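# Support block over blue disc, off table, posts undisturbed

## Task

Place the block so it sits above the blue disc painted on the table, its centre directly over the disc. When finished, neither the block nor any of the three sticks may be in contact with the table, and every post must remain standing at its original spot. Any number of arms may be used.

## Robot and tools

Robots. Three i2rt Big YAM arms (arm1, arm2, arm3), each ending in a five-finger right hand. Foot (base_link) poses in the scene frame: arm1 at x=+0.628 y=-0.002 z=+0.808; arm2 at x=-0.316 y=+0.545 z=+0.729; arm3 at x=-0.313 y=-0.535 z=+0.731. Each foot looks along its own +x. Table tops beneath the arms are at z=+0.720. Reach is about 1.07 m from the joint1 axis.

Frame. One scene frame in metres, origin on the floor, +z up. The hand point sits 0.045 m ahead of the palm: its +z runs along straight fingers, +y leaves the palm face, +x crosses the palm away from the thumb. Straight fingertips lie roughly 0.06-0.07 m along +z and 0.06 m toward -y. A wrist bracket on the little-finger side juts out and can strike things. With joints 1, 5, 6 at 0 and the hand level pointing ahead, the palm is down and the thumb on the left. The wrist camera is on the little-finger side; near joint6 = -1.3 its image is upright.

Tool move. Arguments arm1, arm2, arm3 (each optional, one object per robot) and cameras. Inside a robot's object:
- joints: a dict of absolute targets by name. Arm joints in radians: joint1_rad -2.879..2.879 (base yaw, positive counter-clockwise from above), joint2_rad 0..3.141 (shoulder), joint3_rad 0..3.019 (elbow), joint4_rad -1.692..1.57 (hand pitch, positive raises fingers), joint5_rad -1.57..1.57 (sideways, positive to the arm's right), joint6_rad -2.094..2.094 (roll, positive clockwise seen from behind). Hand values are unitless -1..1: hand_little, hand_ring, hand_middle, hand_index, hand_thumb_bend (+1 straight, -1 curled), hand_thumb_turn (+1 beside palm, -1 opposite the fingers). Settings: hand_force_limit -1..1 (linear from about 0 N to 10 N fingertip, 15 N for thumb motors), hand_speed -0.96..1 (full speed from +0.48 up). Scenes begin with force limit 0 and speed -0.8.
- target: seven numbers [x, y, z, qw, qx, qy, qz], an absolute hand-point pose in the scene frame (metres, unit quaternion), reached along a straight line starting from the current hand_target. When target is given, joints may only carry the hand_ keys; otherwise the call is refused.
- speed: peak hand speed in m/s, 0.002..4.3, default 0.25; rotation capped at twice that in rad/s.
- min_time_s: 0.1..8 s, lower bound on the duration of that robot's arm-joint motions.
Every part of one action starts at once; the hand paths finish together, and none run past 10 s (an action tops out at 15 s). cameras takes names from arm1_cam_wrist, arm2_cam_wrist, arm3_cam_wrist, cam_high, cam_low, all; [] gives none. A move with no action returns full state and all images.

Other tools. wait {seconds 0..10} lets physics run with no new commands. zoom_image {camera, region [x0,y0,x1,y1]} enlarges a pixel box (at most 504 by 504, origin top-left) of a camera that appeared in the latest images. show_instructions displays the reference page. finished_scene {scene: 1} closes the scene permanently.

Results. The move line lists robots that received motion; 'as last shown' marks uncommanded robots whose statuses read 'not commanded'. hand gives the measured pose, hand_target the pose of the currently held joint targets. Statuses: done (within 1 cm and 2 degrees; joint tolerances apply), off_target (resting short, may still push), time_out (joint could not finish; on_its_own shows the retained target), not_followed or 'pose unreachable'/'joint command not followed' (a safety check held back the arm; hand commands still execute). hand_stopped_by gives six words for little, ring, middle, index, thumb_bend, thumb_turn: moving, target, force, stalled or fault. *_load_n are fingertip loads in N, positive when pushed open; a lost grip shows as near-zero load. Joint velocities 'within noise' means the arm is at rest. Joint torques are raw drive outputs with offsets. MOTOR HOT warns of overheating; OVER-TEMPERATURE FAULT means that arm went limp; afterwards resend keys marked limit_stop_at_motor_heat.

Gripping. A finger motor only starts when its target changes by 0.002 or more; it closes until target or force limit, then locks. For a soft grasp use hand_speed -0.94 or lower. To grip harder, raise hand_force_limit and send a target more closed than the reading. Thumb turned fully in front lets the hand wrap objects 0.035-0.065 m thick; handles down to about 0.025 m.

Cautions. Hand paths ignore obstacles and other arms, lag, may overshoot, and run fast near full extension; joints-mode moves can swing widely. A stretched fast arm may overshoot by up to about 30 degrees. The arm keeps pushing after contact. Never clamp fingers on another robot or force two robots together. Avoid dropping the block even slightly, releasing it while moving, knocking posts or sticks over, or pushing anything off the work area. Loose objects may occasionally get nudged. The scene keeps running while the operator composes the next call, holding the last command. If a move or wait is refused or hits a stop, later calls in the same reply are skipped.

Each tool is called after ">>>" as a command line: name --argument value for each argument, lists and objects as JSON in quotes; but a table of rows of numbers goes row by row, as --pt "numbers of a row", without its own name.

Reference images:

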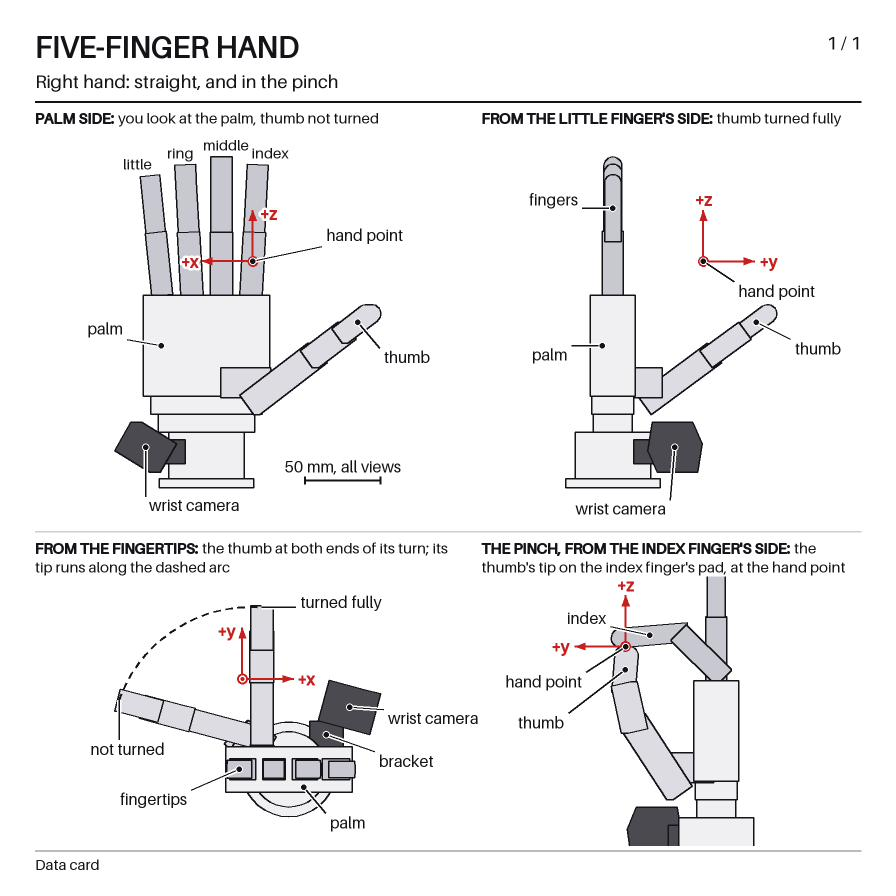

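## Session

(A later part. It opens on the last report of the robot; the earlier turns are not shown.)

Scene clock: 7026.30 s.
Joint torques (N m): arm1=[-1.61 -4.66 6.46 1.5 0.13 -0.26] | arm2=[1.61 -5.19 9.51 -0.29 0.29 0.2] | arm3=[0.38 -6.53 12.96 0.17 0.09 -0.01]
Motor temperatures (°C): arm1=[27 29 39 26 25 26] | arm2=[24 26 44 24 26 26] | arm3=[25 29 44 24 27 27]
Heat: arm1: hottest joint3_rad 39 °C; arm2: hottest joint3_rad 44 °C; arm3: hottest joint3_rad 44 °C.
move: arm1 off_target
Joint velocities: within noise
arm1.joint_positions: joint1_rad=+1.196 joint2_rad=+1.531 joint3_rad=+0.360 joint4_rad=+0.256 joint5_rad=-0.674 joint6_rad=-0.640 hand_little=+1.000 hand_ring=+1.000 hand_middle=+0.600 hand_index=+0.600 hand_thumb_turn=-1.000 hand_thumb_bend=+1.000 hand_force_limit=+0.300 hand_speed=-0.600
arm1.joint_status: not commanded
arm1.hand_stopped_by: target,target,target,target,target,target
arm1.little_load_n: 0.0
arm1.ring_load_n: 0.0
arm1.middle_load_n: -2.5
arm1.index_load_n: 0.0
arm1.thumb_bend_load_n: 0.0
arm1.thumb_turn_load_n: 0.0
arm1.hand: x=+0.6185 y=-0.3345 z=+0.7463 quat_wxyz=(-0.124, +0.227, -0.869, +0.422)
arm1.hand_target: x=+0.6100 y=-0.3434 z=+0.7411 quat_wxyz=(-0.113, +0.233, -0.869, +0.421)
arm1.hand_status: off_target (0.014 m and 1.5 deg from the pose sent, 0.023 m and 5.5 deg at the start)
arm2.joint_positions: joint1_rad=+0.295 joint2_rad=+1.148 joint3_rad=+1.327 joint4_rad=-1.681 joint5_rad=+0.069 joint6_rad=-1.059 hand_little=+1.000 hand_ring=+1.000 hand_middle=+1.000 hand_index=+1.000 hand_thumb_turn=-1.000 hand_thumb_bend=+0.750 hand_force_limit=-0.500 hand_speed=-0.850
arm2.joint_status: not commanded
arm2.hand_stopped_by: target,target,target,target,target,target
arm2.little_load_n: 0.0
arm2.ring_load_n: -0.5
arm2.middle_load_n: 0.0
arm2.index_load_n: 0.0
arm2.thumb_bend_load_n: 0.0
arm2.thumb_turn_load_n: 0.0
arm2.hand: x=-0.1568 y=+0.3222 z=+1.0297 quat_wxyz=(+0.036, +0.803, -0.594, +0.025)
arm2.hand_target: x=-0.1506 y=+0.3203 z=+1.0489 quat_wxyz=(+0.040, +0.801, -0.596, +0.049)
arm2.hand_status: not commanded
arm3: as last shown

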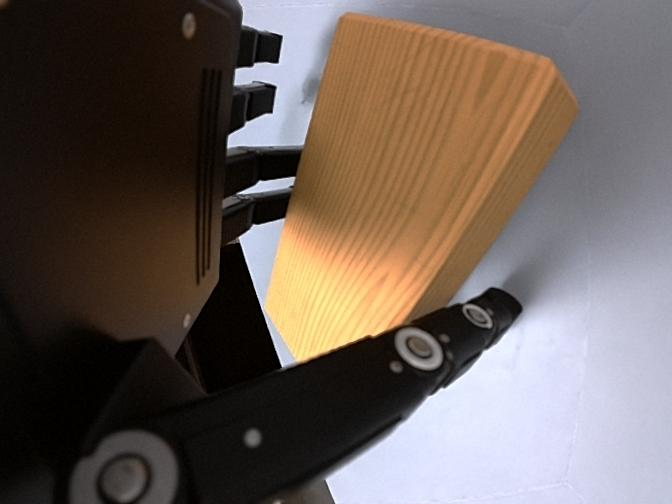

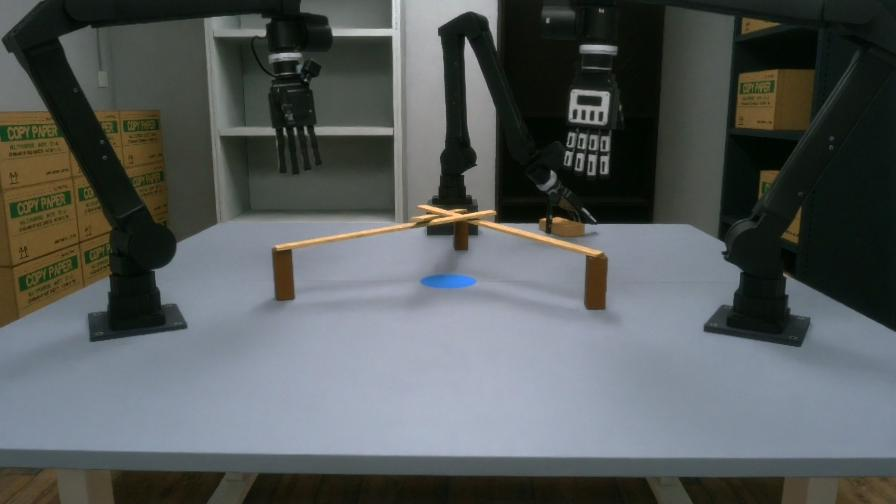

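>>> move --arm1 '{"target": [0.6090, -0.3460, 0.7600, 0.1128, -0.2329, 0.8692, -0.4211], "speed": 0.05}'

>>> move --arm1 '{"joints": {"hand_speed": -0.9, "hand_force_limit": 0.0, "hand_index": -0.1, "hand_middle": -0.1}}'

>>> wait --seconds 1.0 --cameras '["arm1_cam_wrist", "cam_high", "cam_low"]'

Scene clock: 7077.87 s.
Joint torques (N m): arm1=[-1.38 -8.82 6.82 0.83 -0.49 -0.1] | arm2=[2.02 -5.25 9.68 -0.21 0.27 0.2] | arm3=[0.32 -7.06 13.05 0.2 0.12 -0.02]
Motor temperatures (°C): arm1=[27 29 38 26 25 26] | arm2=[24 26 45 24 26 26] | arm3=[25 29 44 24 27 27]
Heat: arm1: hottest joint3_rad 38 °C; arm2: hottest joint3_rad 45 °C; arm3: hottest joint3_rad 44 °C.
move: arm1 off_target
Joint velocities: within noise
arm1.joint_positions: joint1_rad=+1.196 joint2_rad=+1.498 joint3_rad=+0.371 joint4_rad=+0.177 joint5_rad=-0.660 joint6_rad=-0.652 hand_little=+1.000 hand_ring=+1.000 hand_middle=+0.600 hand_index=+0.600 hand_thumb_turn=-1.000 hand_thumb_bend=+1.000 hand_force_limit=+0.300 hand_speed=-0.600
arm1.joint_status: not commanded
arm1.hand_stopped_by: target,target,target,target,target,target
arm1.little_load_n: 0.0
arm1.ring_load_n: 0.0
arm1.middle_load_n: 0.0
arm1.index_load_n: 0.0
arm1.thumb_bend_load_n: 0.0
arm1.thumb_turn_load_n: 0.0
arm1.hand: x=+0.6173 y=-0.3299 z=+0.7502 quat_wxyz=(-0.125, +0.225, -0.876, +0.408)
arm1.hand_target: x=+0.6091 y=-0.3457 z=+0.7603 quat_wxyz=(-0.113, +0.233, -0.869, +0.421)
arm1.hand_status: off_target (0.021 m and 2.4 deg from the pose sent, 0.020 m and 1.5 deg at the start)
arm2: as last shown
arm2.little_load_n: 0.5
arm2.ring_load_n: 0.0
arm3.joint_positions: joint1_rad=+0.283 joint2_rad=+1.087 joint3_rad=+1.271 joint4_rad=-1.675 joint5_rad=+0.045 joint6_rad=-1.251 hand_little=+1.000 hand_ring=+1.000 hand_middle=+1.000 hand_index=+1.000 hand_thumb_turn=-1.000 hand_thumb_bend=+0.750 hand_force_limit=-0.500 hand_speed=-0.850
arm3.joint_status: not commanded
arm3.hand_stopped_by: target,target,target,target,target,target
arm3.little_load_n: 0.0
arm3.ring_load_n: -0.5
arm3.middle_load_n: 0.0
arm3.index_load_n: -0.5
arm3.thumb_bend_load_n: 0.0
arm3.thumb_turn_load_n: 0.0
arm3.hand: x=-0.1915 y=-0.3057 z=+1.0313 quat_wxyz=(-0.016, +0.881, +0.471, +0.046)
arm3.hand_target: x=-0.1900 y=-0.3004 z=+1.0490 quat_wxyz=(-0.030, +0.880, +0.470, +0.061)
arm3.hand_status: not commanded
pictures: none

Scene clock: 7080.57 s.
Joint torques (N m): arm1=[-0.97 -8.88 6.41 0.88 -0.44 -0.1] | arm2=[1.49 -5.3 9.65 -0.29 0.27 0.2] | arm3=[0.32 -6.53 13.12 0.09 0.12 -0.01]
Motor temperatures (°C): arm1=[27 29 38 26 25 26] | arm2=[24 26 45 24 26 26] | arm3=[25 29 44 24 27 27]
Heat: arm1: hottest joint3_rad 38 °C; arm2: hottest joint3_rad 45 °C; arm3: hottest joint3_rad 44 °C.
move: arm1 off_target
Joint velocities: within noise
arm1.joint_positions: joint1_rad=+1.196 joint2_rad=+1.495 joint3_rad=+0.379 joint4_rad=+0.177 joint5_rad=-0.661 joint6_rad=-0.653 hand_little=+1.000 hand_ring=+1.000 hand_middle=+0.173 hand_index=+0.164 hand_thumb_turn=-1.000 hand_thumb_bend=+1.000 hand_force_limit=+0.000 hand_speed=-0.900
arm1.joint_status: hand_middle off_target (ended at +0.173, target -0.100); hand_index off_target (ended at +0.164, target -0.100); the others done
arm1.hand_stopped_by: target,target,force,force,target,target
arm1.little_load_n: 0.0
arm1.ring_load_n: 0.0
arm1.middle_load_n: 6.5
arm1.index_load_n: 6.0
arm1.thumb_bend_load_n: 0.5
arm1.thumb_turn_load_n: -1.5
arm1.hand: x=+0.6156 y=-0.3342 z=+0.7529 quat_wxyz=(-0.123, +0.227, -0.874, +0.412)
arm1.hand_target: x=+0.6091 y=-0.3456 z=+0.7602 quat_wxyz=(-0.113, +0.233, -0.869, +0.421)
arm1.hand_status: not commanded
arm2, arm3: as last shown
arm2.little_load_n: 0.0
arm3.ring_load_n: 0.0
arm3.index_load_n: 0.0
pictures: none

Scene clock: 7081.57 s.
Joint torques (N m): arm1=[-1.85 -9.52 6.41 1.09 -0.42 -0.11] | arm2=[1.55 -4.89 9.62 -0.23 0.26 0.22] | arm3=[0.09 -6.53 13.07 0.16 0.08 0]
Motor temperatures (°C): arm1=[27 29 38 26 25 26] | arm2=[24 26 45 24 26 26] | arm3=[25 29 44 24 27 27]
Heat: arm1: hottest joint3_rad 38 °C; arm2: hottest joint3_rad 45 °C; arm3: hottest joint3_rad 44 °C.
Joint velocities: within noise
arm1.joint_positions: joint1_rad=+1.196 joint2_rad=+1.495 joint3_rad=+0.379 joint4_rad=+0.177 joint5_rad=-0.661 joint6_rad=-0.653 hand_little=+1.000 hand_ring=+1.000 hand_middle=+0.173 hand_index=+0.164 hand_thumb_turn=-1.000 hand_thumb_bend=+1.000 hand_force_limit=+0.000 hand_speed=-0.900
arm1.joint_status: hand_middle off_target (ended at +0.173, target -0.100); hand_index off_target (ended at +0.164, target -0.100); the others done
arm1.hand_stopped_by: target,target,force,force,target,target
arm1.little_load_n: 0.0
arm1.ring_load_n: 0.0
arm1.middle_load_n: 6.5
arm1.index_load_n: 5.5
arm1.thumb_bend_load_n: 0.5
arm1.thumb_turn_load_n: -1.5
arm1.hand: x=+0.6156 y=-0.3342 z=+0.7529 quat_wxyz=(-0.123, +0.227, -0.874, +0.412)
arm1.hand_target: x=+0.6091 y=-0.3456 z=+0.7602 quat_wxyz=(-0.113, +0.233, -0.869, +0.421)
arm1.hand_status: not commanded
arm2.joint_positions: joint1_rad=+0.295 joint2_rad=+1.148 joint3_rad=+1.327 joint4_rad=-1.681 joint5_rad=+0.069 joint6_rad=-1.059 hand_little=+1.000 hand_ring=+1.000 hand_middle=+1.000 hand_index=+1.000 hand_thumb_turn=-1.000 hand_thumb_bend=+0.750 hand_force_limit=-0.500 hand_speed=-0.850
arm2.joint_status: not commanded
arm2.hand_stopped_by: target,target,target,target,target,target
arm2.little_load_n: 0.0
arm2.ring_load_n: 0.0
arm2.middle_load_n: 0.0
arm2.index_load_n: 0.0
arm2.thumb_bend_load_n: 0.0
arm2.thumb_turn_load_n: 0.0
arm2.hand: x=-0.1568 y=+0.3222 z=+1.0297 quat_wxyz=(+0.036, +0.803, -0.594, +0.025)
arm2.hand_target: x=-0.1506 y=+0.3203 z=+1.0489 quat_wxyz=(+0.040, +0.801, -0.596, +0.049)
arm2.hand_status: not commanded
arm3.joint_positions: joint1_rad=+0.283 joint2_rad=+1.087 joint3_rad=+1.271 joint4_rad=-1.675 joint5_rad=+0.045 joint6_rad=-1.251 hand_little=+1.000 hand_ring=+1.000 hand_middle=+1.000 hand_index=+1.000 hand_thumb_turn=-1.000 hand_thumb_bend=+0.750 hand_force_limit=-0.500 hand_speed=-0.850
arm3.joint_status: not commanded
arm3.hand_stopped_by: target,target,target,target,target,target
arm3.little_load_n: 0.0
arm3.ring_load_n: 0.0
arm3.middle_load_n: 0.0
arm3.index_load_n: 0.0
arm3.thumb_bend_load_n: 0.0
arm3.thumb_turn_load_n: 0.0
arm3.hand: x=-0.1915 y=-0.3057 z=+1.0313 quat_wxyz=(-0.016, +0.881, +0.471, +0.046)
arm3.hand_target: x=-0.1900 y=-0.3004 z=+1.0490 quat_wxyz=(-0.030, +0.880, +0.470, +0.061)
arm3.hand_status: not commanded
wait: 1.00 s; at rest by 0.27 s

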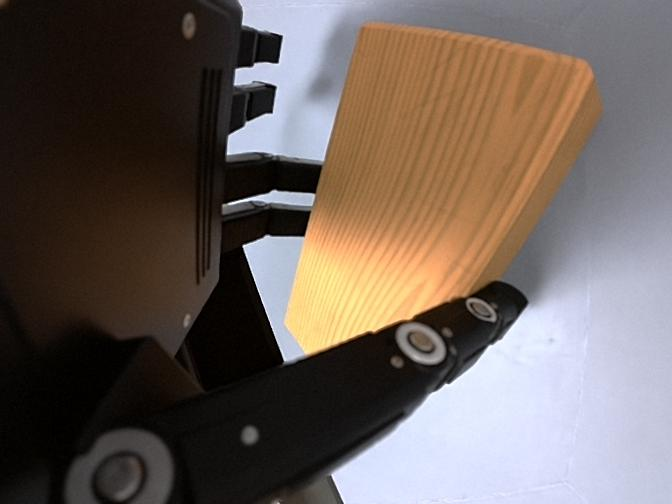

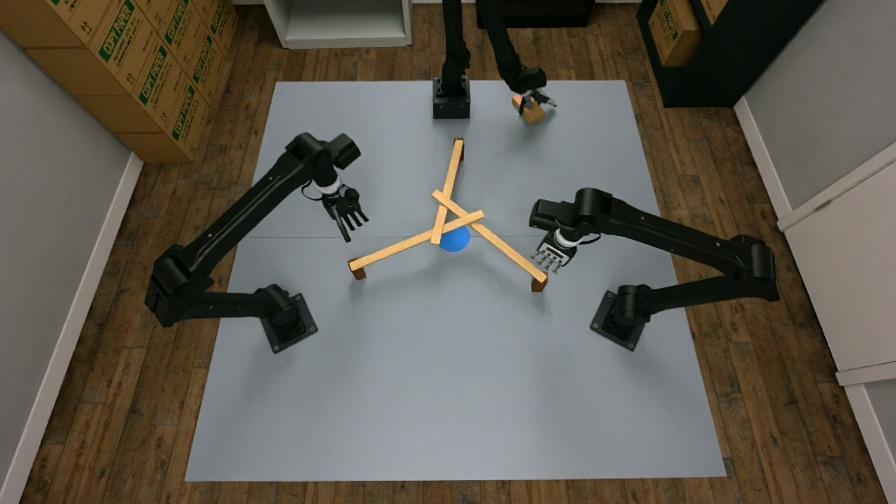

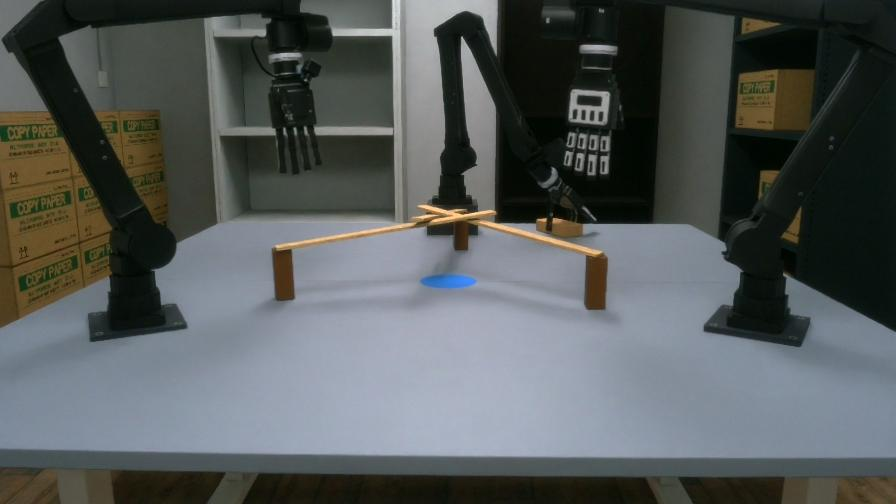

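>>> move --arm1 '{"target": [0.6085, -0.3490, 0.778, 0.1128, -0.2329, 0.8692, -0.4211], "speed": 0.03}' --cameras '["arm1_cam_wrist", "cam_low"]'

>>> zoom_image --camera "cam_low" --region '[500, 150, 640, 260]'

Scene clock: 7088.47 s.
Joint torques (N m): arm1=[-1.79 -9.35 7.98 0.77 -0.56 -0.03] | arm2=[2.02 -5.42 9.61 -0.14 0.25 0.2] | arm3=[0.56 -6.71 13.01 0.05 0.1 -0.03]
Motor temperatures (°C): arm1=[27 29 38 26 25 26] | arm2=[24 26 45 24 26 26] | arm3=[25 29 44 24 27 27]
Heat: arm1: hottest joint3_rad 38 °C; arm2: hottest joint3_rad 45 °C; arm3: hottest joint3_rad 44 °C.
move: arm1 off_target
Joint velocities: within noise
arm1.joint_positions: joint1_rad=+1.196 joint2_rad=+1.437 joint3_rad=+0.383 joint4_rad=+0.092 joint5_rad=-0.656 joint6_rad=-0.654 hand_little=+1.000 hand_ring=+1.000 hand_middle=+0.173 hand_index=+0.164 hand_thumb_turn=-1.000 hand_thumb_bend=+1.000 hand_force_limit=+0.000 hand_speed=-0.900
arm1.joint_status: not commanded
arm1.hand_stopped_by: target,target,force,force,target,target
arm1.little_load_n: 0.0
arm1.ring_load_n: 0.0
arm1.middle_load_n: 2.0
arm1.index_load_n: 1.5
arm1.thumb_bend_load_n: 0.0
arm1.thumb_turn_load_n: 0.5
arm1.hand: x=+0.6170 y=-0.3282 z=+0.7634 quat_wxyz=(-0.127, +0.224, -0.878, +0.403)
arm1.hand_target: x=+0.6087 y=-0.3484 z=+0.7783 quat_wxyz=(-0.113, +0.233, -0.869, +0.421)
arm1.hand_status: off_target (0.027 m and 3.0 deg from the pose sent, 0.030 m and 1.7 deg at the start)
arm2, arm3: as last shown

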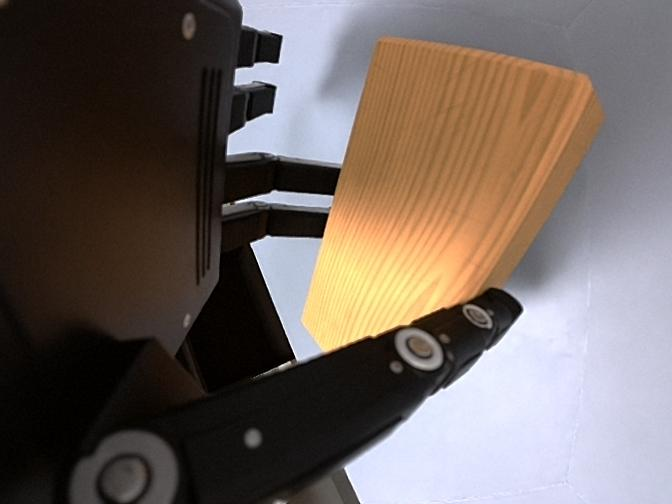

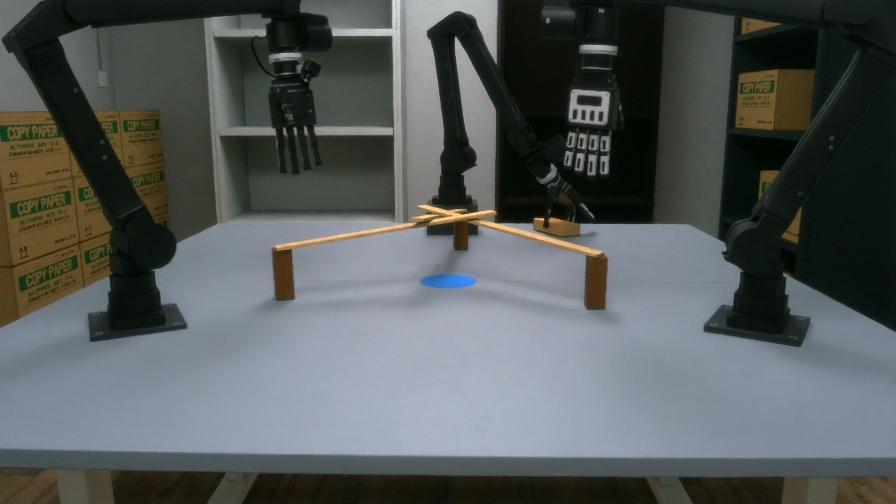

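Scaled by 3.600.

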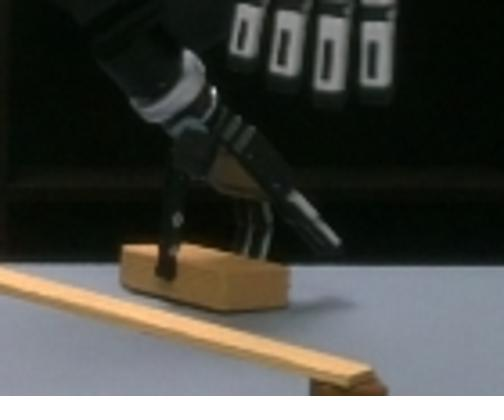

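>>> move --arm1 '{"joints": {"hand_speed": -0.6, "hand_index": 0.6, "hand_middle": 0.6}}'

>>> move --arm1 '{"target": [0.6080, -0.3180, 0.7560, 0.1128, -0.2329, 0.8692, -0.4211], "speed": 0.05}' --cameras '["arm1_cam_wrist", "cam_low"]'

>>> zoom_image --camera "cam_low" --region '[500, 150, 640, 260]'

Scene clock: 7170.50 s.
Joint torques (N m): arm1=[-1.85 -9 7.94 0.94 -0.62 -0.02] | arm2=[2.02 -5.42 9.61 -0.28 0.3 0.2] | arm3=[0.38 -6.59 13.12 0.17 0.1 0.02]
Motor temperatures (°C): arm1=[27 29 40 26 25 26] | arm2=[24 25 45 24 26 26] | arm3=[25 29 44 24 27 27]
Heat: arm1: hottest joint3_rad 40 °C; arm2: hottest joint3_rad 45 °C; arm3: hottest joint3_rad 44 °C.
move: arm1 done
Joint velocities: within noise
arm1.joint_positions: joint1_rad=+1.196 joint2_rad=+1.434 joint3_rad=+0.384 joint4_rad=+0.091 joint5_rad=-0.656 joint6_rad=-0.654 hand_little=+1.000 hand_ring=+1.000 hand_middle=+0.600 hand_index=+0.600 hand_thumb_turn=-1.000 hand_thumb_bend=+1.000 hand_force_limit=+0.000 hand_speed=-0.600
arm1.joint_status: all done
arm1.hand_stopped_by: target,target,target,target,target,target
arm1.little_load_n: 0.0
arm1.ring_load_n: 0.0
arm1.middle_load_n: 0.0
arm1.index_load_n: 0.0
arm1.thumb_bend_load_n: 0.0
arm1.thumb_turn_load_n: 0.0
arm1.hand: x=+0.6168 y=-0.3289 z=+0.7643 quat_wxyz=(-0.126, +0.224, -0.878, +0.404)
arm1.hand_target: x=+0.6086 y=-0.3485 z=+0.7784 quat_wxyz=(-0.113, +0.233, -0.869, +0.421)
arm1.hand_status: not commanded
arm2, arm3: as last shown
arm2.thumb_bend_load_n: -0.5
pictures: none

Scene clock: 7171.83 s.
Joint torques (N m): arm1=[-1.79 -5.89 5.08 1.59 -0.68 -0.08] | arm2=[1.85 -4.95 9.54 -0.28 0.31 0.22] | arm3=[0.15 -6.59 13.18 0.06 0.07 0]
Motor temperatures (°C): arm1=[27 29 40 26 25 26] | arm2=[24 25 45 24 26 26] | arm3=[25 29 44 24 27 27]
Heat: arm1: hottest joint3_rad 40 °C; arm2: hottest joint3_rad 45 °C; arm3: hottest joint3_rad 44 °C.
move: arm1 done
Joint velocities: within noise
arm1.joint_positions: joint1_rad=+1.156 joint2_rad=+1.434 joint3_rad=+0.337 joint4_rad=+0.152 joint5_rad=-0.682 joint6_rad=-0.697 hand_little=+1.000 hand_ring=+1.000 hand_middle=+0.600 hand_index=+0.600 hand_thumb_turn=-1.000 hand_thumb_bend=+1.000 hand_force_limit=+0.000 hand_speed=-0.600
arm1.joint_status: not commanded
arm1.hand_stopped_by: target,target,target,target,target,target
arm1.little_load_n: 0.0
arm1.ring_load_n: 0.0
arm1.middle_load_n: -0.5
arm1.index_load_n: 0.0
arm1.thumb_bend_load_n: 0.0
arm1.thumb_turn_load_n: 0.0
arm1.hand: x=+0.6108 y=-0.3174 z=+0.7580 quat_wxyz=(-0.116, +0.231, -0.870, +0.419)
arm1.hand_target: x=+0.6080 y=-0.3179 z=+0.7560 quat_wxyz=(-0.113, +0.233, -0.869, +0.421)
arm1.hand_status: done (0.003 m and 0.5 deg from the pose sent, 0.016 m and 2.9 deg at the start)
arm2, arm3: as last shown
arm2.thumb_bend_load_n: 0.0

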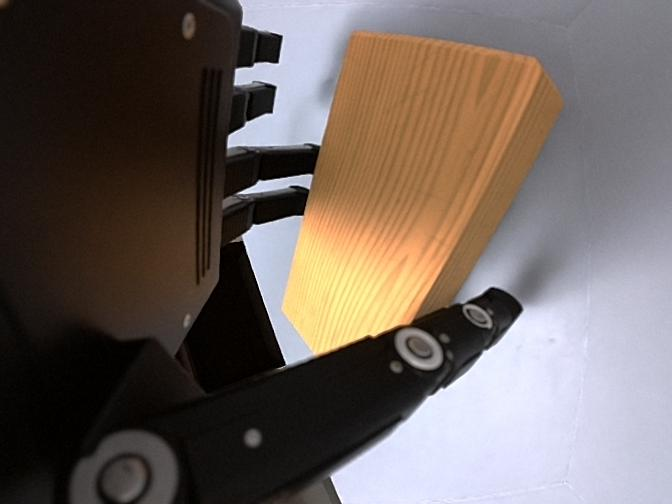

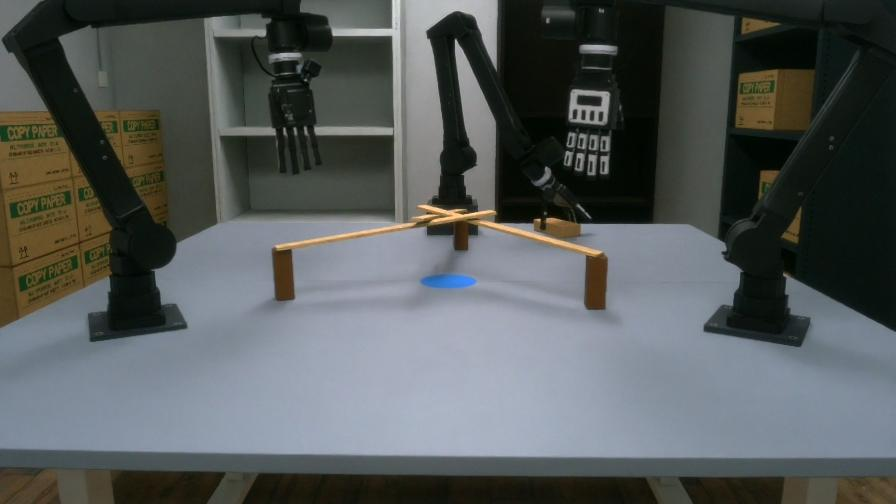

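Scaled by 3.600.

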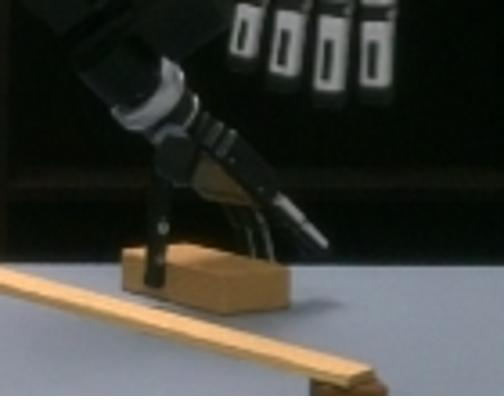

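>>> move --arm1 '{"joints": {"hand_speed": -0.94, "hand_force_limit": -0.8, "hand_index": 0.2, "hand_middle": 0.2}}' --cameras '["arm1_cam_wrist"]'

Scene clock: 7177.13 s.
Joint torques (N m): arm1=[-1.9 -6.24 4.97 1.54 -0.63 -0.09] | arm2=[1.44 -5.42 9.55 -0.2 0.25 0.2] | arm3=[0.32 -6.71 13.08 0.09 0.08 -0.01]
Motor temperatures (°C): arm1=[27 29 39 26 25 26] | arm2=[24 25 45 24 26 26] | arm3=[25 29 44 24 27 27]
Heat: arm1: hottest joint3_rad 39 °C; arm2: hottest joint3_rad 45 °C; arm3: hottest joint3_rad 44 °C.
move: arm1 off_target
Joint velocities: within noise
arm1.joint_positions: joint1_rad=+1.156 joint2_rad=+1.434 joint3_rad=+0.337 joint4_rad=+0.153 joint5_rad=-0.682 joint6_rad=-0.697 hand_little=+1.000 hand_ring=+1.000 hand_middle=+0.324 hand_index=+0.330 hand_thumb_turn=-1.000 hand_thumb_bend=+1.000 hand_force_limit=-0.800 hand_speed=-0.940
arm1.joint_status: hand_middle off_target (ended at +0.324, target +0.200); hand_index off_target (ended at +0.330, target +0.200); the others done
arm1.hand_stopped_by: target,target,force,force,target,target
arm1.little_load_n: 0.0
arm1.ring_load_n: 0.0
arm1.middle_load_n: 0.0
arm1.index_load_n: 0.0
arm1.thumb_bend_load_n: 0.0
arm1.thumb_turn_load_n: 0.0
arm1.hand: x=+0.6107 y=-0.3177 z=+0.7581 quat_wxyz=(-0.116, +0.231, -0.870, +0.419)
arm1.hand_target: x=+0.6080 y=-0.3179 z=+0.7560 quat_wxyz=(-0.113, +0.233, -0.869, +0.421)
arm1.hand_status: not commanded
arm2, arm3: as last shown

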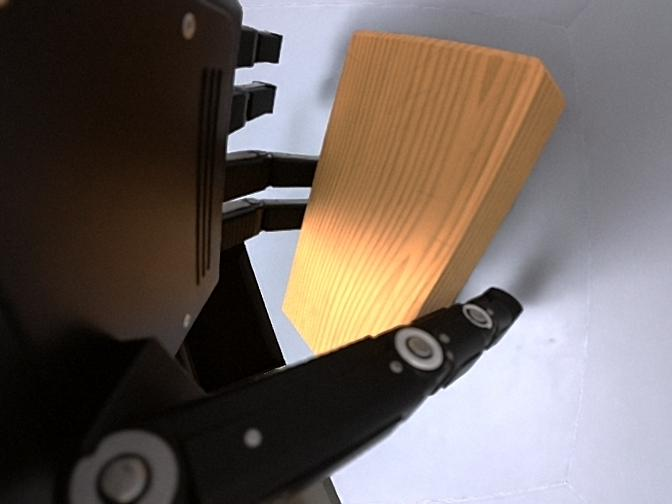

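>>> move --arm1 '{"joints": {"hand_speed": -0.94, "hand_force_limit": -0.6, "hand_index": 0.195, "hand_middle": 0.195}}'

>>> move --arm1 '{"joints": {"hand_speed": -0.94, "hand_force_limit": -0.4, "hand_index": 0.19, "hand_middle": 0.19}}'

>>> move --arm1 '{"joints": {"hand_speed": -0.94, "hand_force_limit": -0.2, "hand_index": 0.185, "hand_middle": 0.185}}' --cameras '["arm1_cam_wrist"]'

Scene clock: 7185.63 s.
Joint torques (N m): arm1=[-2.14 -6.07 5.03 1.21 -0.58 -0.1] | arm2=[1.55 -5.77 9.58 -0.23 0.27 0.18] | arm3=[0.09 -6.71 12.94 0.28 0.08 -0.01]
Motor temperatures (°C): arm1=[27 29 39 26 25 26] | arm2=[24 25 45 24 26 26] | arm3=[25 29 44 24 27 27]
Heat: arm1: hottest joint3_rad 39 °C; arm2: hottest joint3_rad 45 °C; arm3: hottest joint3_rad 44 °C.
move: arm1 done
Joint velocities: within noise
arm1.joint_positions: joint1_rad=+1.156 joint2_rad=+1.434 joint3_rad=+0.337 joint4_rad=+0.155 joint5_rad=-0.683 joint6_rad=-0.697 hand_little=+1.000 hand_ring=+1.000 hand_middle=+0.196 hand_index=+0.196 hand_thumb_turn=-1.000 hand_thumb_bend=+1.000 hand_force_limit=-0.600 hand_speed=-0.940
arm1.joint_status: all done
arm1.hand_stopped_by: target,target,target,target,target,target
arm1.little_load_n: 0.0
arm1.ring_load_n: 0.0
arm1.middle_load_n: 1.5
arm1.index_load_n: 0.0
arm1.thumb_bend_load_n: 0.0
arm1.thumb_turn_load_n: 0.0
arm1.hand: x=+0.6107 y=-0.3180 z=+0.7583 quat_wxyz=(-0.116, +0.232, -0.870, +0.420)
arm1.hand_target: x=+0.6080 y=-0.3178 z=+0.7560 quat_wxyz=(-0.113, +0.233, -0.869, +0.421)
arm1.hand_status: not commanded
arm2, arm3: as last shown
arm2.thumb_bend_load_n: -0.5
pictures: none

Scene clock: 7186.17 s.
Joint torques (N m): arm1=[-1.96 -5.83 4.98 1.42 -0.61 -0.11] | arm2=[2.02 -4.95 9.61 -0.23 0.28 0.23] | arm3=[0.09 -6.71 13 0.12 0.09 0.01]
Motor temperatures (°C): arm1=[27 29 39 26 25 26] | arm2=[24 25 45 24 26 26] | arm3=[25 29 44 24 27 27]
Heat: arm1: hottest joint3_rad 39 °C; arm2: hottest joint3_rad 45 °C; arm3: hottest joint3_rad 44 °C.
move: arm1 done
Joint velocities: within noise
arm1.joint_positions: joint1_rad=+1.156 joint2_rad=+1.434 joint3_rad=+0.337 joint4_rad=+0.155 joint5_rad=-0.683 joint6_rad=-0.697 hand_little=+1.000 hand_ring=+1.000 hand_middle=+0.190 hand_index=+0.190 hand_thumb_turn=-1.000 hand_thumb_bend=+1.000 hand_force_limit=-0.400 hand_speed=-0.940
arm1.joint_status: all done
arm1.hand_stopped_by: target,target,target,target,target,target
arm1.little_load_n: 0.0
arm1.ring_load_n: 0.0
arm1.middle_load_n: 1.0
arm1.index_load_n: 0.0
arm1.thumb_bend_load_n: 0.0
arm1.thumb_turn_load_n: 0.5
arm1.hand: x=+0.6107 y=-0.3180 z=+0.7583 quat_wxyz=(-0.116, +0.232, -0.870, +0.420)
arm1.hand_target: x=+0.6080 y=-0.3178 z=+0.7560 quat_wxyz=(-0.113, +0.233, -0.869, +0.421)
arm1.hand_status: not commanded
arm2, arm3: as last shown
arm2.thumb_bend_load_n: 0.0
pictures: none

Scene clock: 7186.67 s.
Joint torques (N m): arm1=[-1.44 -6.12 4.97 1.48 -0.56 -0.09] | arm2=[1.49 -5.6 9.62 -0.29 0.26 0.19] | arm3=[0.21 -6.18 13.19 0.29 0.11 -0.02]
Motor temperatures (°C): arm1=[27 29 38 26 25 26] | arm2=[24 25 45 24 26 26] | arm3=[25 29 44 24 27 27]
Heat: arm1: hottest joint3_rad 38 °C; arm2: hottest joint3_rad 45 °C; arm3: hottest joint3_rad 44 °C.
move: arm1 done
Joint velocities: within noise
arm1.joint_positions: joint1_rad=+1.156 joint2_rad=+1.434 joint3_rad=+0.337 joint4_rad=+0.155 joint5_rad=-0.683 joint6_rad=-0.697 hand_little=+1.000 hand_ring=+1.000 hand_middle=+0.186 hand_index=+0.186 hand_thumb_turn=-1.000 hand_thumb_bend=+1.000 hand_force_limit=-0.200 hand_speed=-0.940
arm1.joint_status: all done
arm1.hand_stopped_by: target,target,target,target,target,target
arm1.little_load_n: 0.0
arm1.ring_load_n: 0.0
arm1.middle_load_n: 1.0
arm1.index_load_n: 0.0
arm1.thumb_bend_load_n: 0.0
arm1.thumb_turn_load_n: 0.0
arm1.hand: x=+0.6107 y=-0.3180 z=+0.7583 quat_wxyz=(-0.116, +0.232, -0.870, +0.420)
arm1.hand_target: x=+0.6080 y=-0.3178 z=+0.7560 quat_wxyz=(-0.113, +0.233, -0.869, +0.421)
arm1.hand_status: not commanded
arm2, arm3: as last shown

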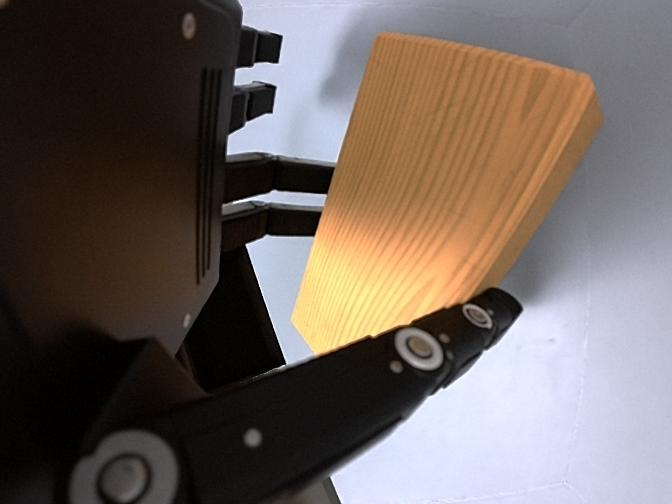

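>>> move --arm1 '{"target": [0.6080, -0.3200, 0.7480, 0.1128, -0.2329, 0.8692, -0.4211], "speed": 0.05}'

>>> move --arm1 '{"joints": {"hand_speed": -0.94, "hand_force_limit": 0.2, "hand_index": -0.05, "hand_middle": -0.05, "hand_ring": -0.05}}' --cameras '["arm1_cam_wrist"]'

Scene clock: 7234.93 s.
Joint torques (N m): arm1=[-1.26 -5.71 4.89 1.77 -0.52 -0.05] | arm2=[1.79 -5.36 9.61 -0.09 0.28 0.21] | arm3=[0.44 -6.77 13.03 0.17 0.11 -0.01]
Motor temperatures (°C): arm1=[27 29 37 26 25 26] | arm2=[24 25 45 24 26 26] | arm3=[25 29 44 24 27 27]
Heat: arm1: hottest joint3_rad 37 °C; arm2: hottest joint3_rad 45 °C; arm3: hottest joint3_rad 44 °C.
move: arm1 done
Joint velocities: within noise
arm1.joint_positions: joint1_rad=+1.156 joint2_rad=+1.469 joint3_rad=+0.337 joint4_rad=+0.190 joint5_rad=-0.684 joint6_rad=-0.697 hand_little=+1.000 hand_ring=+1.000 hand_middle=+0.186 hand_index=+0.186 hand_thumb_turn=-1.000 hand_thumb_bend=+1.000 hand_force_limit=-0.200 hand_speed=-0.940
arm1.joint_status: not commanded
arm1.hand_stopped_by: target,target,target,target,target,target
arm1.little_load_n: 0.0
arm1.ring_load_n: 0.0
arm1.middle_load_n: 0.5
arm1.index_load_n: 0.0
arm1.thumb_bend_load_n: 0.0
arm1.thumb_turn_load_n: 1.5
arm1.hand: x=+0.6101 y=-0.3195 z=+0.7518 quat_wxyz=(-0.116, +0.232, -0.870, +0.420)
arm1.hand_target: x=+0.6081 y=-0.3198 z=+0.7481 quat_wxyz=(-0.113, +0.233, -0.869, +0.421)
arm1.hand_status: done (0.004 m and 0.4 deg from the pose sent, 0.011 m and 0.4 deg at the start)
arm2.joint_positions: joint1_rad=+0.295 joint2_rad=+1.148 joint3_rad=+1.327 joint4_rad=-1.681 joint5_rad=+0.069 joint6_rad=-1.059 hand_little=+1.000 hand_ring=+1.000 hand_middle=+1.000 hand_index=+1.000 hand_thumb_turn=-1.000 hand_thumb_bend=+0.750 hand_force_limit=-0.500 hand_speed=-0.850
arm2.joint_status: not commanded
arm2.hand_stopped_by: target,target,target,target,target,target
arm2.little_load_n: 0.0
arm2.ring_load_n: 0.0
arm2.middle_load_n: 0.0
arm2.index_load_n: 0.0
arm2.thumb_bend_load_n: 0.0
arm2.thumb_turn_load_n: 0.0
arm2.hand: x=-0.1568 y=+0.3222 z=+1.0297 quat_wxyz=(+0.036, +0.803, -0.594, +0.025)
arm2.hand_target: x=-0.1506 y=+0.3203 z=+1.0489 quat_wxyz=(+0.040, +0.801, -0.596, +0.049)
arm2.hand_status: not commanded
arm3.joint_positions: joint1_rad=+0.283 joint2_rad=+1.087 joint3_rad=+1.271 joint4_rad=-1.675 joint5_rad=+0.045 joint6_rad=-1.251 hand_little=+1.000 hand_ring=+1.000 hand_middle=+1.000 hand_index=+1.000 hand_thumb_turn=-1.000 hand_thumb_bend=+0.750 hand_force_limit=-0.500 hand_speed=-0.850
arm3.joint_status: not commanded
arm3.hand_stopped_by: target,target,target,target,target,target
arm3.little_load_n: 0.0
arm3.ring_load_n: 0.0
arm3.middle_load_n: 0.0
arm3.index_load_n: 0.0
arm3.thumb_bend_load_n: 0.0
arm3.thumb_turn_load_n: 0.0
arm3.hand: x=-0.1915 y=-0.3057 z=+1.0313 quat_wxyz=(-0.016, +0.881, +0.471, +0.046)
arm3.hand_target: x=-0.1900 y=-0.3004 z=+1.0490 quat_wxyz=(-0.030, +0.880, +0.470, +0.061)
arm3.hand_status: not commanded
pictures: none

Scene clock: 7240.40 s.
Joint torques (N m): arm1=[-1.55 -5.48 4.81 1.77 -0.49 -0.08] | arm2=[1.61 -5.42 9.55 -0.16 0.3 0.19] | arm3=[0.38 -6.24 13.12 0.18 0.09 -0.01]
Motor temperatures (°C): arm1=[27 29 37 26 25 26] | arm2=[24 25 45 24 26 26] | arm3=[25 29 44 24 27 27]
Heat: arm1: hottest joint3_rad 37 °C; arm2: hottest joint3_rad 45 °C; arm3: hottest joint3_rad 44 °C.
move: arm1 off_target
Joint velocities: within noise
arm1.joint_positions: joint1_rad=+1.156 joint2_rad=+1.470 joint3_rad=+0.337 joint4_rad=+0.192 joint5_rad=-0.684 joint6_rad=-0.697 hand_little=+1.000 hand_ring=+0.138 hand_middle=+0.166 hand_index=+0.154 hand_thumb_turn=-1.000 hand_thumb_bend=+1.000 hand_force_limit=+0.200 hand_speed=-0.940
arm1.joint_status: hand_ring off_target (ended at +0.138, target -0.050); hand_middle off_target (ended at +0.166, target -0.050); hand_index off_target (ended at +0.154, target -0.050); the others done
arm1.hand_stopped_by: target,force,force,force,target,target
arm1.little_load_n: 0.0
arm1.ring_load_n: 7.5
arm1.middle_load_n: 6.0
arm1.index_load_n: 6.5
arm1.thumb_bend_load_n: 1.0
arm1.thumb_turn_load_n: 2.0
arm1.hand: x=+0.6100 y=-0.3197 z=+0.7518 quat_wxyz=(-0.116, +0.232, -0.869, +0.421)
arm1.hand_target: x=+0.6081 y=-0.3198 z=+0.7480 quat_wxyz=(-0.113, +0.233, -0.869, +0.421)
arm1.hand_status: not commanded
arm2, arm3: as last shown

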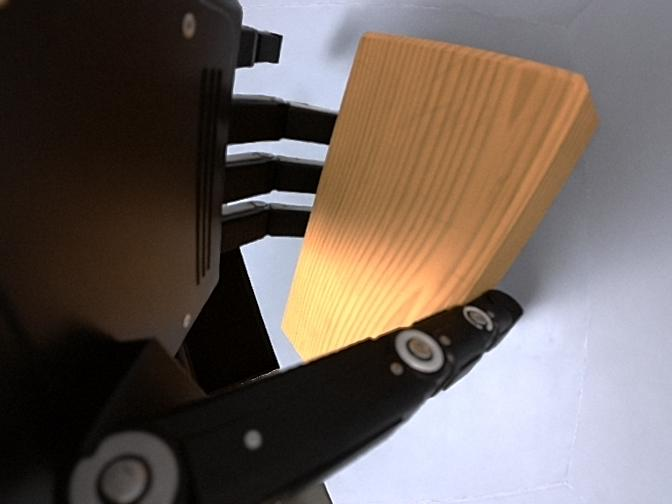

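>>> move --arm1 '{"target": [0.6060, -0.3290, 0.778, 0.1128, -0.2329, 0.8692, -0.4211], "speed": 0.1}' --cameras '["arm1_cam_wrist", "cam_low"]'

>>> zoom_image --camera "cam_low" --region '[500, 150, 640, 260]'

Scene clock: 7247.40 s.
Joint torques (N m): arm1=[-1.2 -9 8.38 0.94 -0.61 -0.03] | arm2=[1.79 -5.6 9.5 -0.28 0.27 0.2] | arm3=[0.15 -6.48 13.18 0.18 0.1 0]
Motor temperatures (°C): arm1=[27 29 36 26 25 26] | arm2=[24 25 45 24 26 26] | arm3=[25 29 44 24 27 27]
Heat: arm1: hottest joint3_rad 36 °C; arm2: hottest joint3_rad 45 °C; arm3: hottest joint3_rad 44 °C.
move: arm1 off_target
Joint velocities: within noise
arm1.joint_positions: joint1_rad=+1.156 joint2_rad=+1.391 joint3_rad=+0.337 joint4_rad=+0.061 joint5_rad=-0.677 joint6_rad=-0.697 hand_little=+1.000 hand_ring=+0.138 hand_middle=+0.165 hand_index=+0.154 hand_thumb_turn=-1.000 hand_thumb_bend=+1.000 hand_force_limit=+0.200 hand_speed=-0.940
arm1.joint_status: not commanded
arm1.hand_stopped_by: target,force,force,force,target,target
arm1.little_load_n: 0.0
arm1.ring_load_n: 4.0
arm1.middle_load_n: 1.0
arm1.index_load_n: 2.5
arm1.thumb_bend_load_n: 0.5
arm1.thumb_turn_load_n: 2.0
arm1.hand: x=+0.6149 y=-0.3055 z=+0.7619 quat_wxyz=(-0.127, +0.224, -0.879, +0.401)
arm1.hand_target: x=+0.6063 y=-0.3282 z=+0.7784 quat_wxyz=(-0.113, +0.233, -0.869, +0.421)
arm1.hand_status: off_target (0.030 m and 3.2 deg from the pose sent, 0.028 m and 0.3 deg at the start)
arm2, arm3: as last shown

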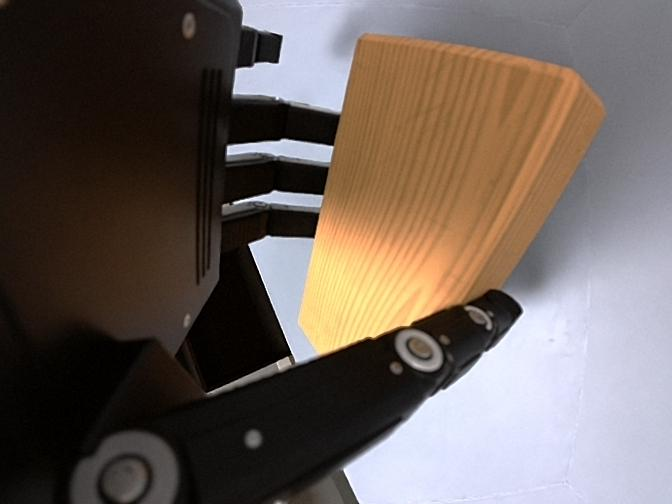

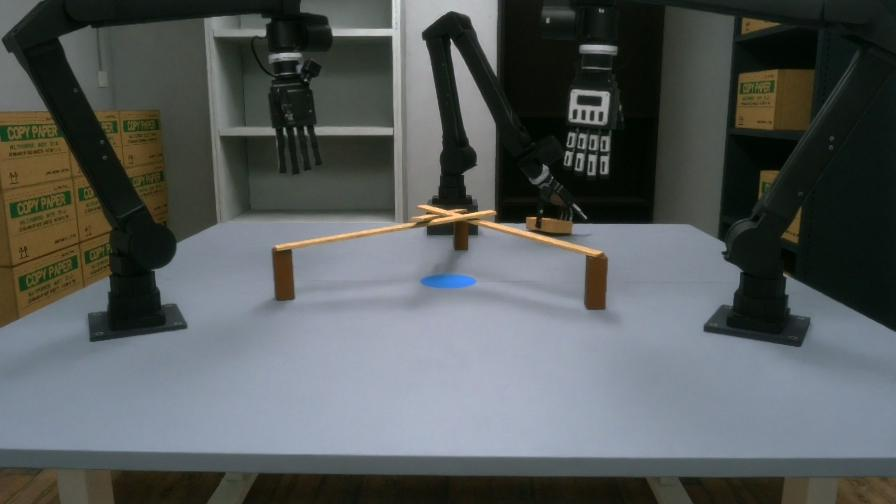

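Scaled by 3.600.

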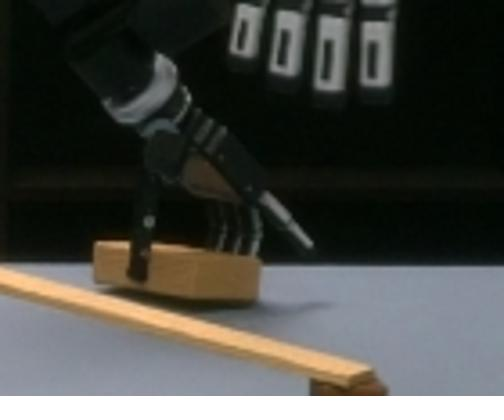

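>>> wait --seconds 0.5 --cameras '["arm1_cam_wrist", "cam_high", "cam_low"]'

>>> zoom_image --camera "cam_low" --region '[515, 200, 595, 250]'

>>> zoom_image --camera "cam_high" --region '[480, 20, 600, 140]'

Scene clock: 7255.60 s.
Joint torques (N m): arm1=[-0.44 -8.88 8.38 0.75 -0.62 0.01] | arm2=[1.73 -5.19 9.65 -0.14 0.27 0.22] | arm3=[0.67 -6.95 13.09 0.13 0.11 0]
Motor temperatures (°C): arm1=[27 29 37 26 25 26] | arm2=[24 25 45 24 26 26] | arm3=[25 29 44 24 27 27]
Heat: arm1: hottest joint3_rad 37 °C; arm2: hottest joint3_rad 45 °C; arm3: hottest joint3_rad 44 °C.
Joint velocities: within noise
arm1.joint_positions: joint1_rad=+1.156 joint2_rad=+1.391 joint3_rad=+0.337 joint4_rad=+0.061 joint5_rad=-0.677 joint6_rad=-0.697 hand_little=+1.000 hand_ring=+0.138 hand_middle=+0.165 hand_index=+0.154 hand_thumb_turn=-1.000 hand_thumb_bend=+1.000 hand_force_limit=+0.200 hand_speed=-0.940
arm1.joint_status: not commanded
arm1.hand_stopped_by: target,force,force,force,target,target
arm1.little_load_n: 0.0
arm1.ring_load_n: 4.0
arm1.middle_load_n: 1.0
arm1.index_load_n: 3.0
arm1.thumb_bend_load_n: 0.5
arm1.thumb_turn_load_n: 2.0
arm1.hand: x=+0.6149 y=-0.3055 z=+0.7619 quat_wxyz=(-0.127, +0.224, -0.879, +0.401)
arm1.hand_target: x=+0.6063 y=-0.3283 z=+0.7784 quat_wxyz=(-0.113, +0.233, -0.869, +0.421)
arm1.hand_status: off_target (0.030 m and 3.2 deg from the pose sent, 0.028 m and 0.3 deg at the start)
arm2.joint_positions: joint1_rad=+0.295 joint2_rad=+1.148 joint3_rad=+1.327 joint4_rad=-1.681 joint5_rad=+0.069 joint6_rad=-1.059 hand_little=+1.000 hand_ring=+1.000 hand_middle=+1.000 hand_index=+1.000 hand_thumb_turn=-1.000 hand_thumb_bend=+0.750 hand_force_limit=-0.500 hand_speed=-0.850
arm2.joint_status: not commanded
arm2.hand_stopped_by: target,target,target,target,target,target
arm2.little_load_n: 0.0
arm2.ring_load_n: 0.0
arm2.middle_load_n: 0.0
arm2.index_load_n: 0.0
arm2.thumb_bend_load_n: -0.5
arm2.thumb_turn_load_n: 0.0
arm2.hand: x=-0.1568 y=+0.3222 z=+1.0297 quat_wxyz=(+0.036, +0.803, -0.594, +0.025)
arm2.hand_target: x=-0.1506 y=+0.3203 z=+1.0489 quat_wxyz=(+0.040, +0.801, -0.596, +0.049)
arm2.hand_status: not commanded
arm3.joint_positions: joint1_rad=+0.283 joint2_rad=+1.087 joint3_rad=+1.271 joint4_rad=-1.675 joint5_rad=+0.045 joint6_rad=-1.251 hand_little=+1.000 hand_ring=+1.000 hand_middle=+1.000 hand_index=+1.000 hand_thumb_turn=-1.000 hand_thumb_bend=+0.750 hand_force_limit=-0.500 hand_speed=-0.850
arm3.joint_status: not commanded
arm3.hand_stopped_by: target,target,target,target,target,target
arm3.little_load_n: 0.0
arm3.ring_load_n: 0.0
arm3.middle_load_n: 0.0
arm3.index_load_n: 0.0
arm3.thumb_bend_load_n: 0.0
arm3.thumb_turn_load_n: 0.0
arm3.hand: x=-0.1915 y=-0.3057 z=+1.0313 quat_wxyz=(-0.016, +0.881, +0.471, +0.046)
arm3.hand_target: x=-0.1900 y=-0.3004 z=+1.0490 quat_wxyz=(-0.030, +0.880, +0.470, +0.061)
arm3.hand_status: not commanded
wait: 0.50 s; at rest from the start

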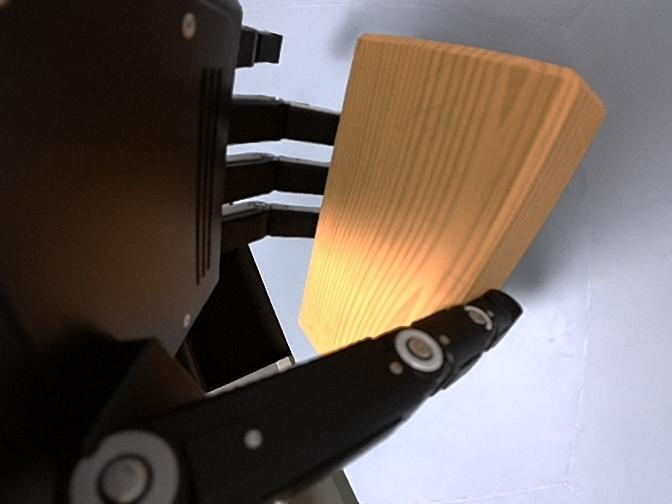

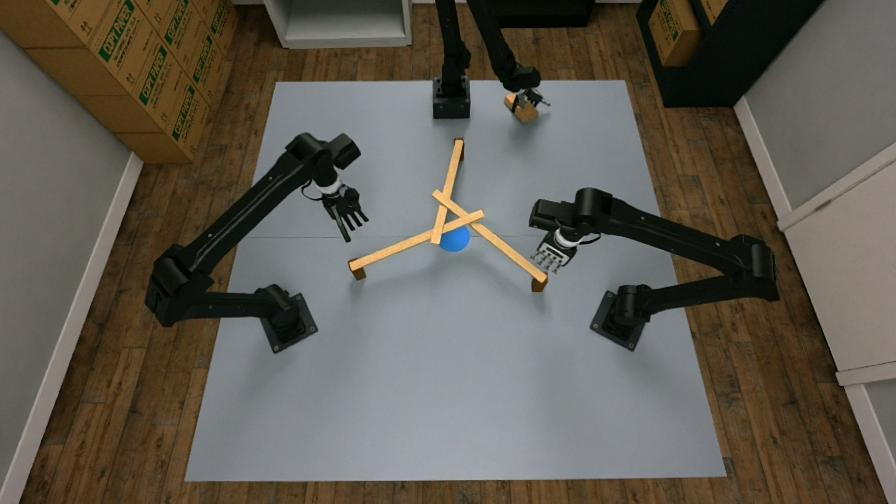

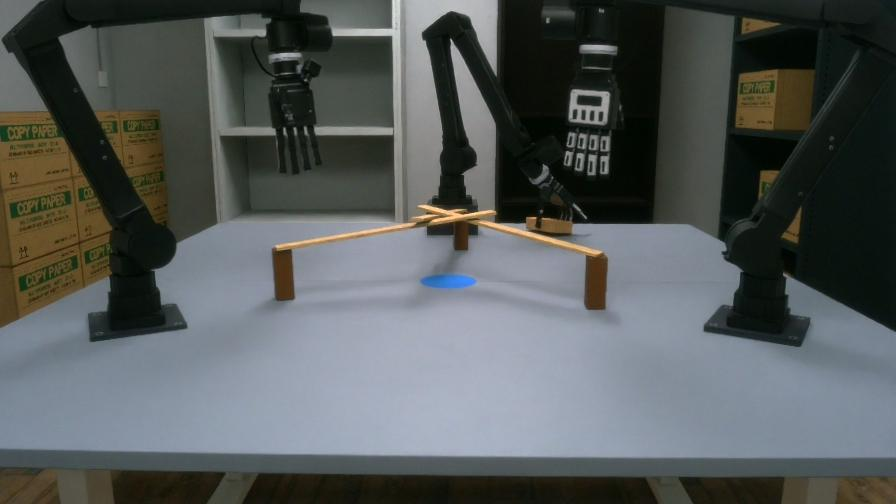

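Scaled by 6.300.

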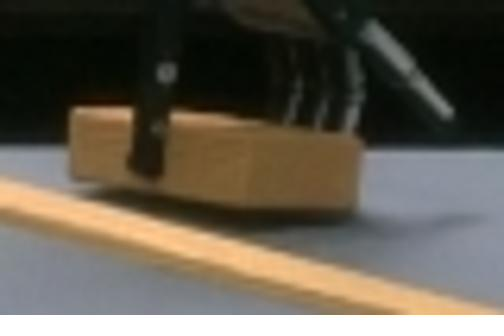

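Scaled by 4.200.

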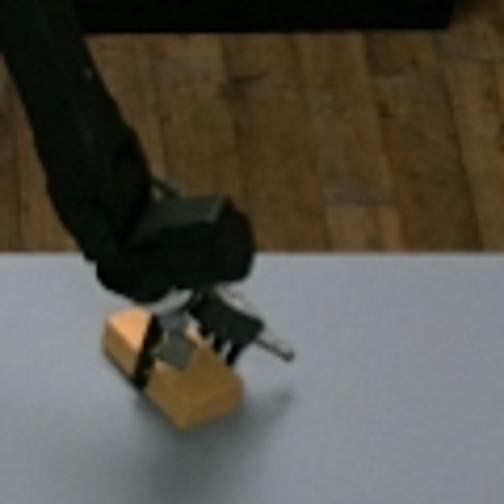

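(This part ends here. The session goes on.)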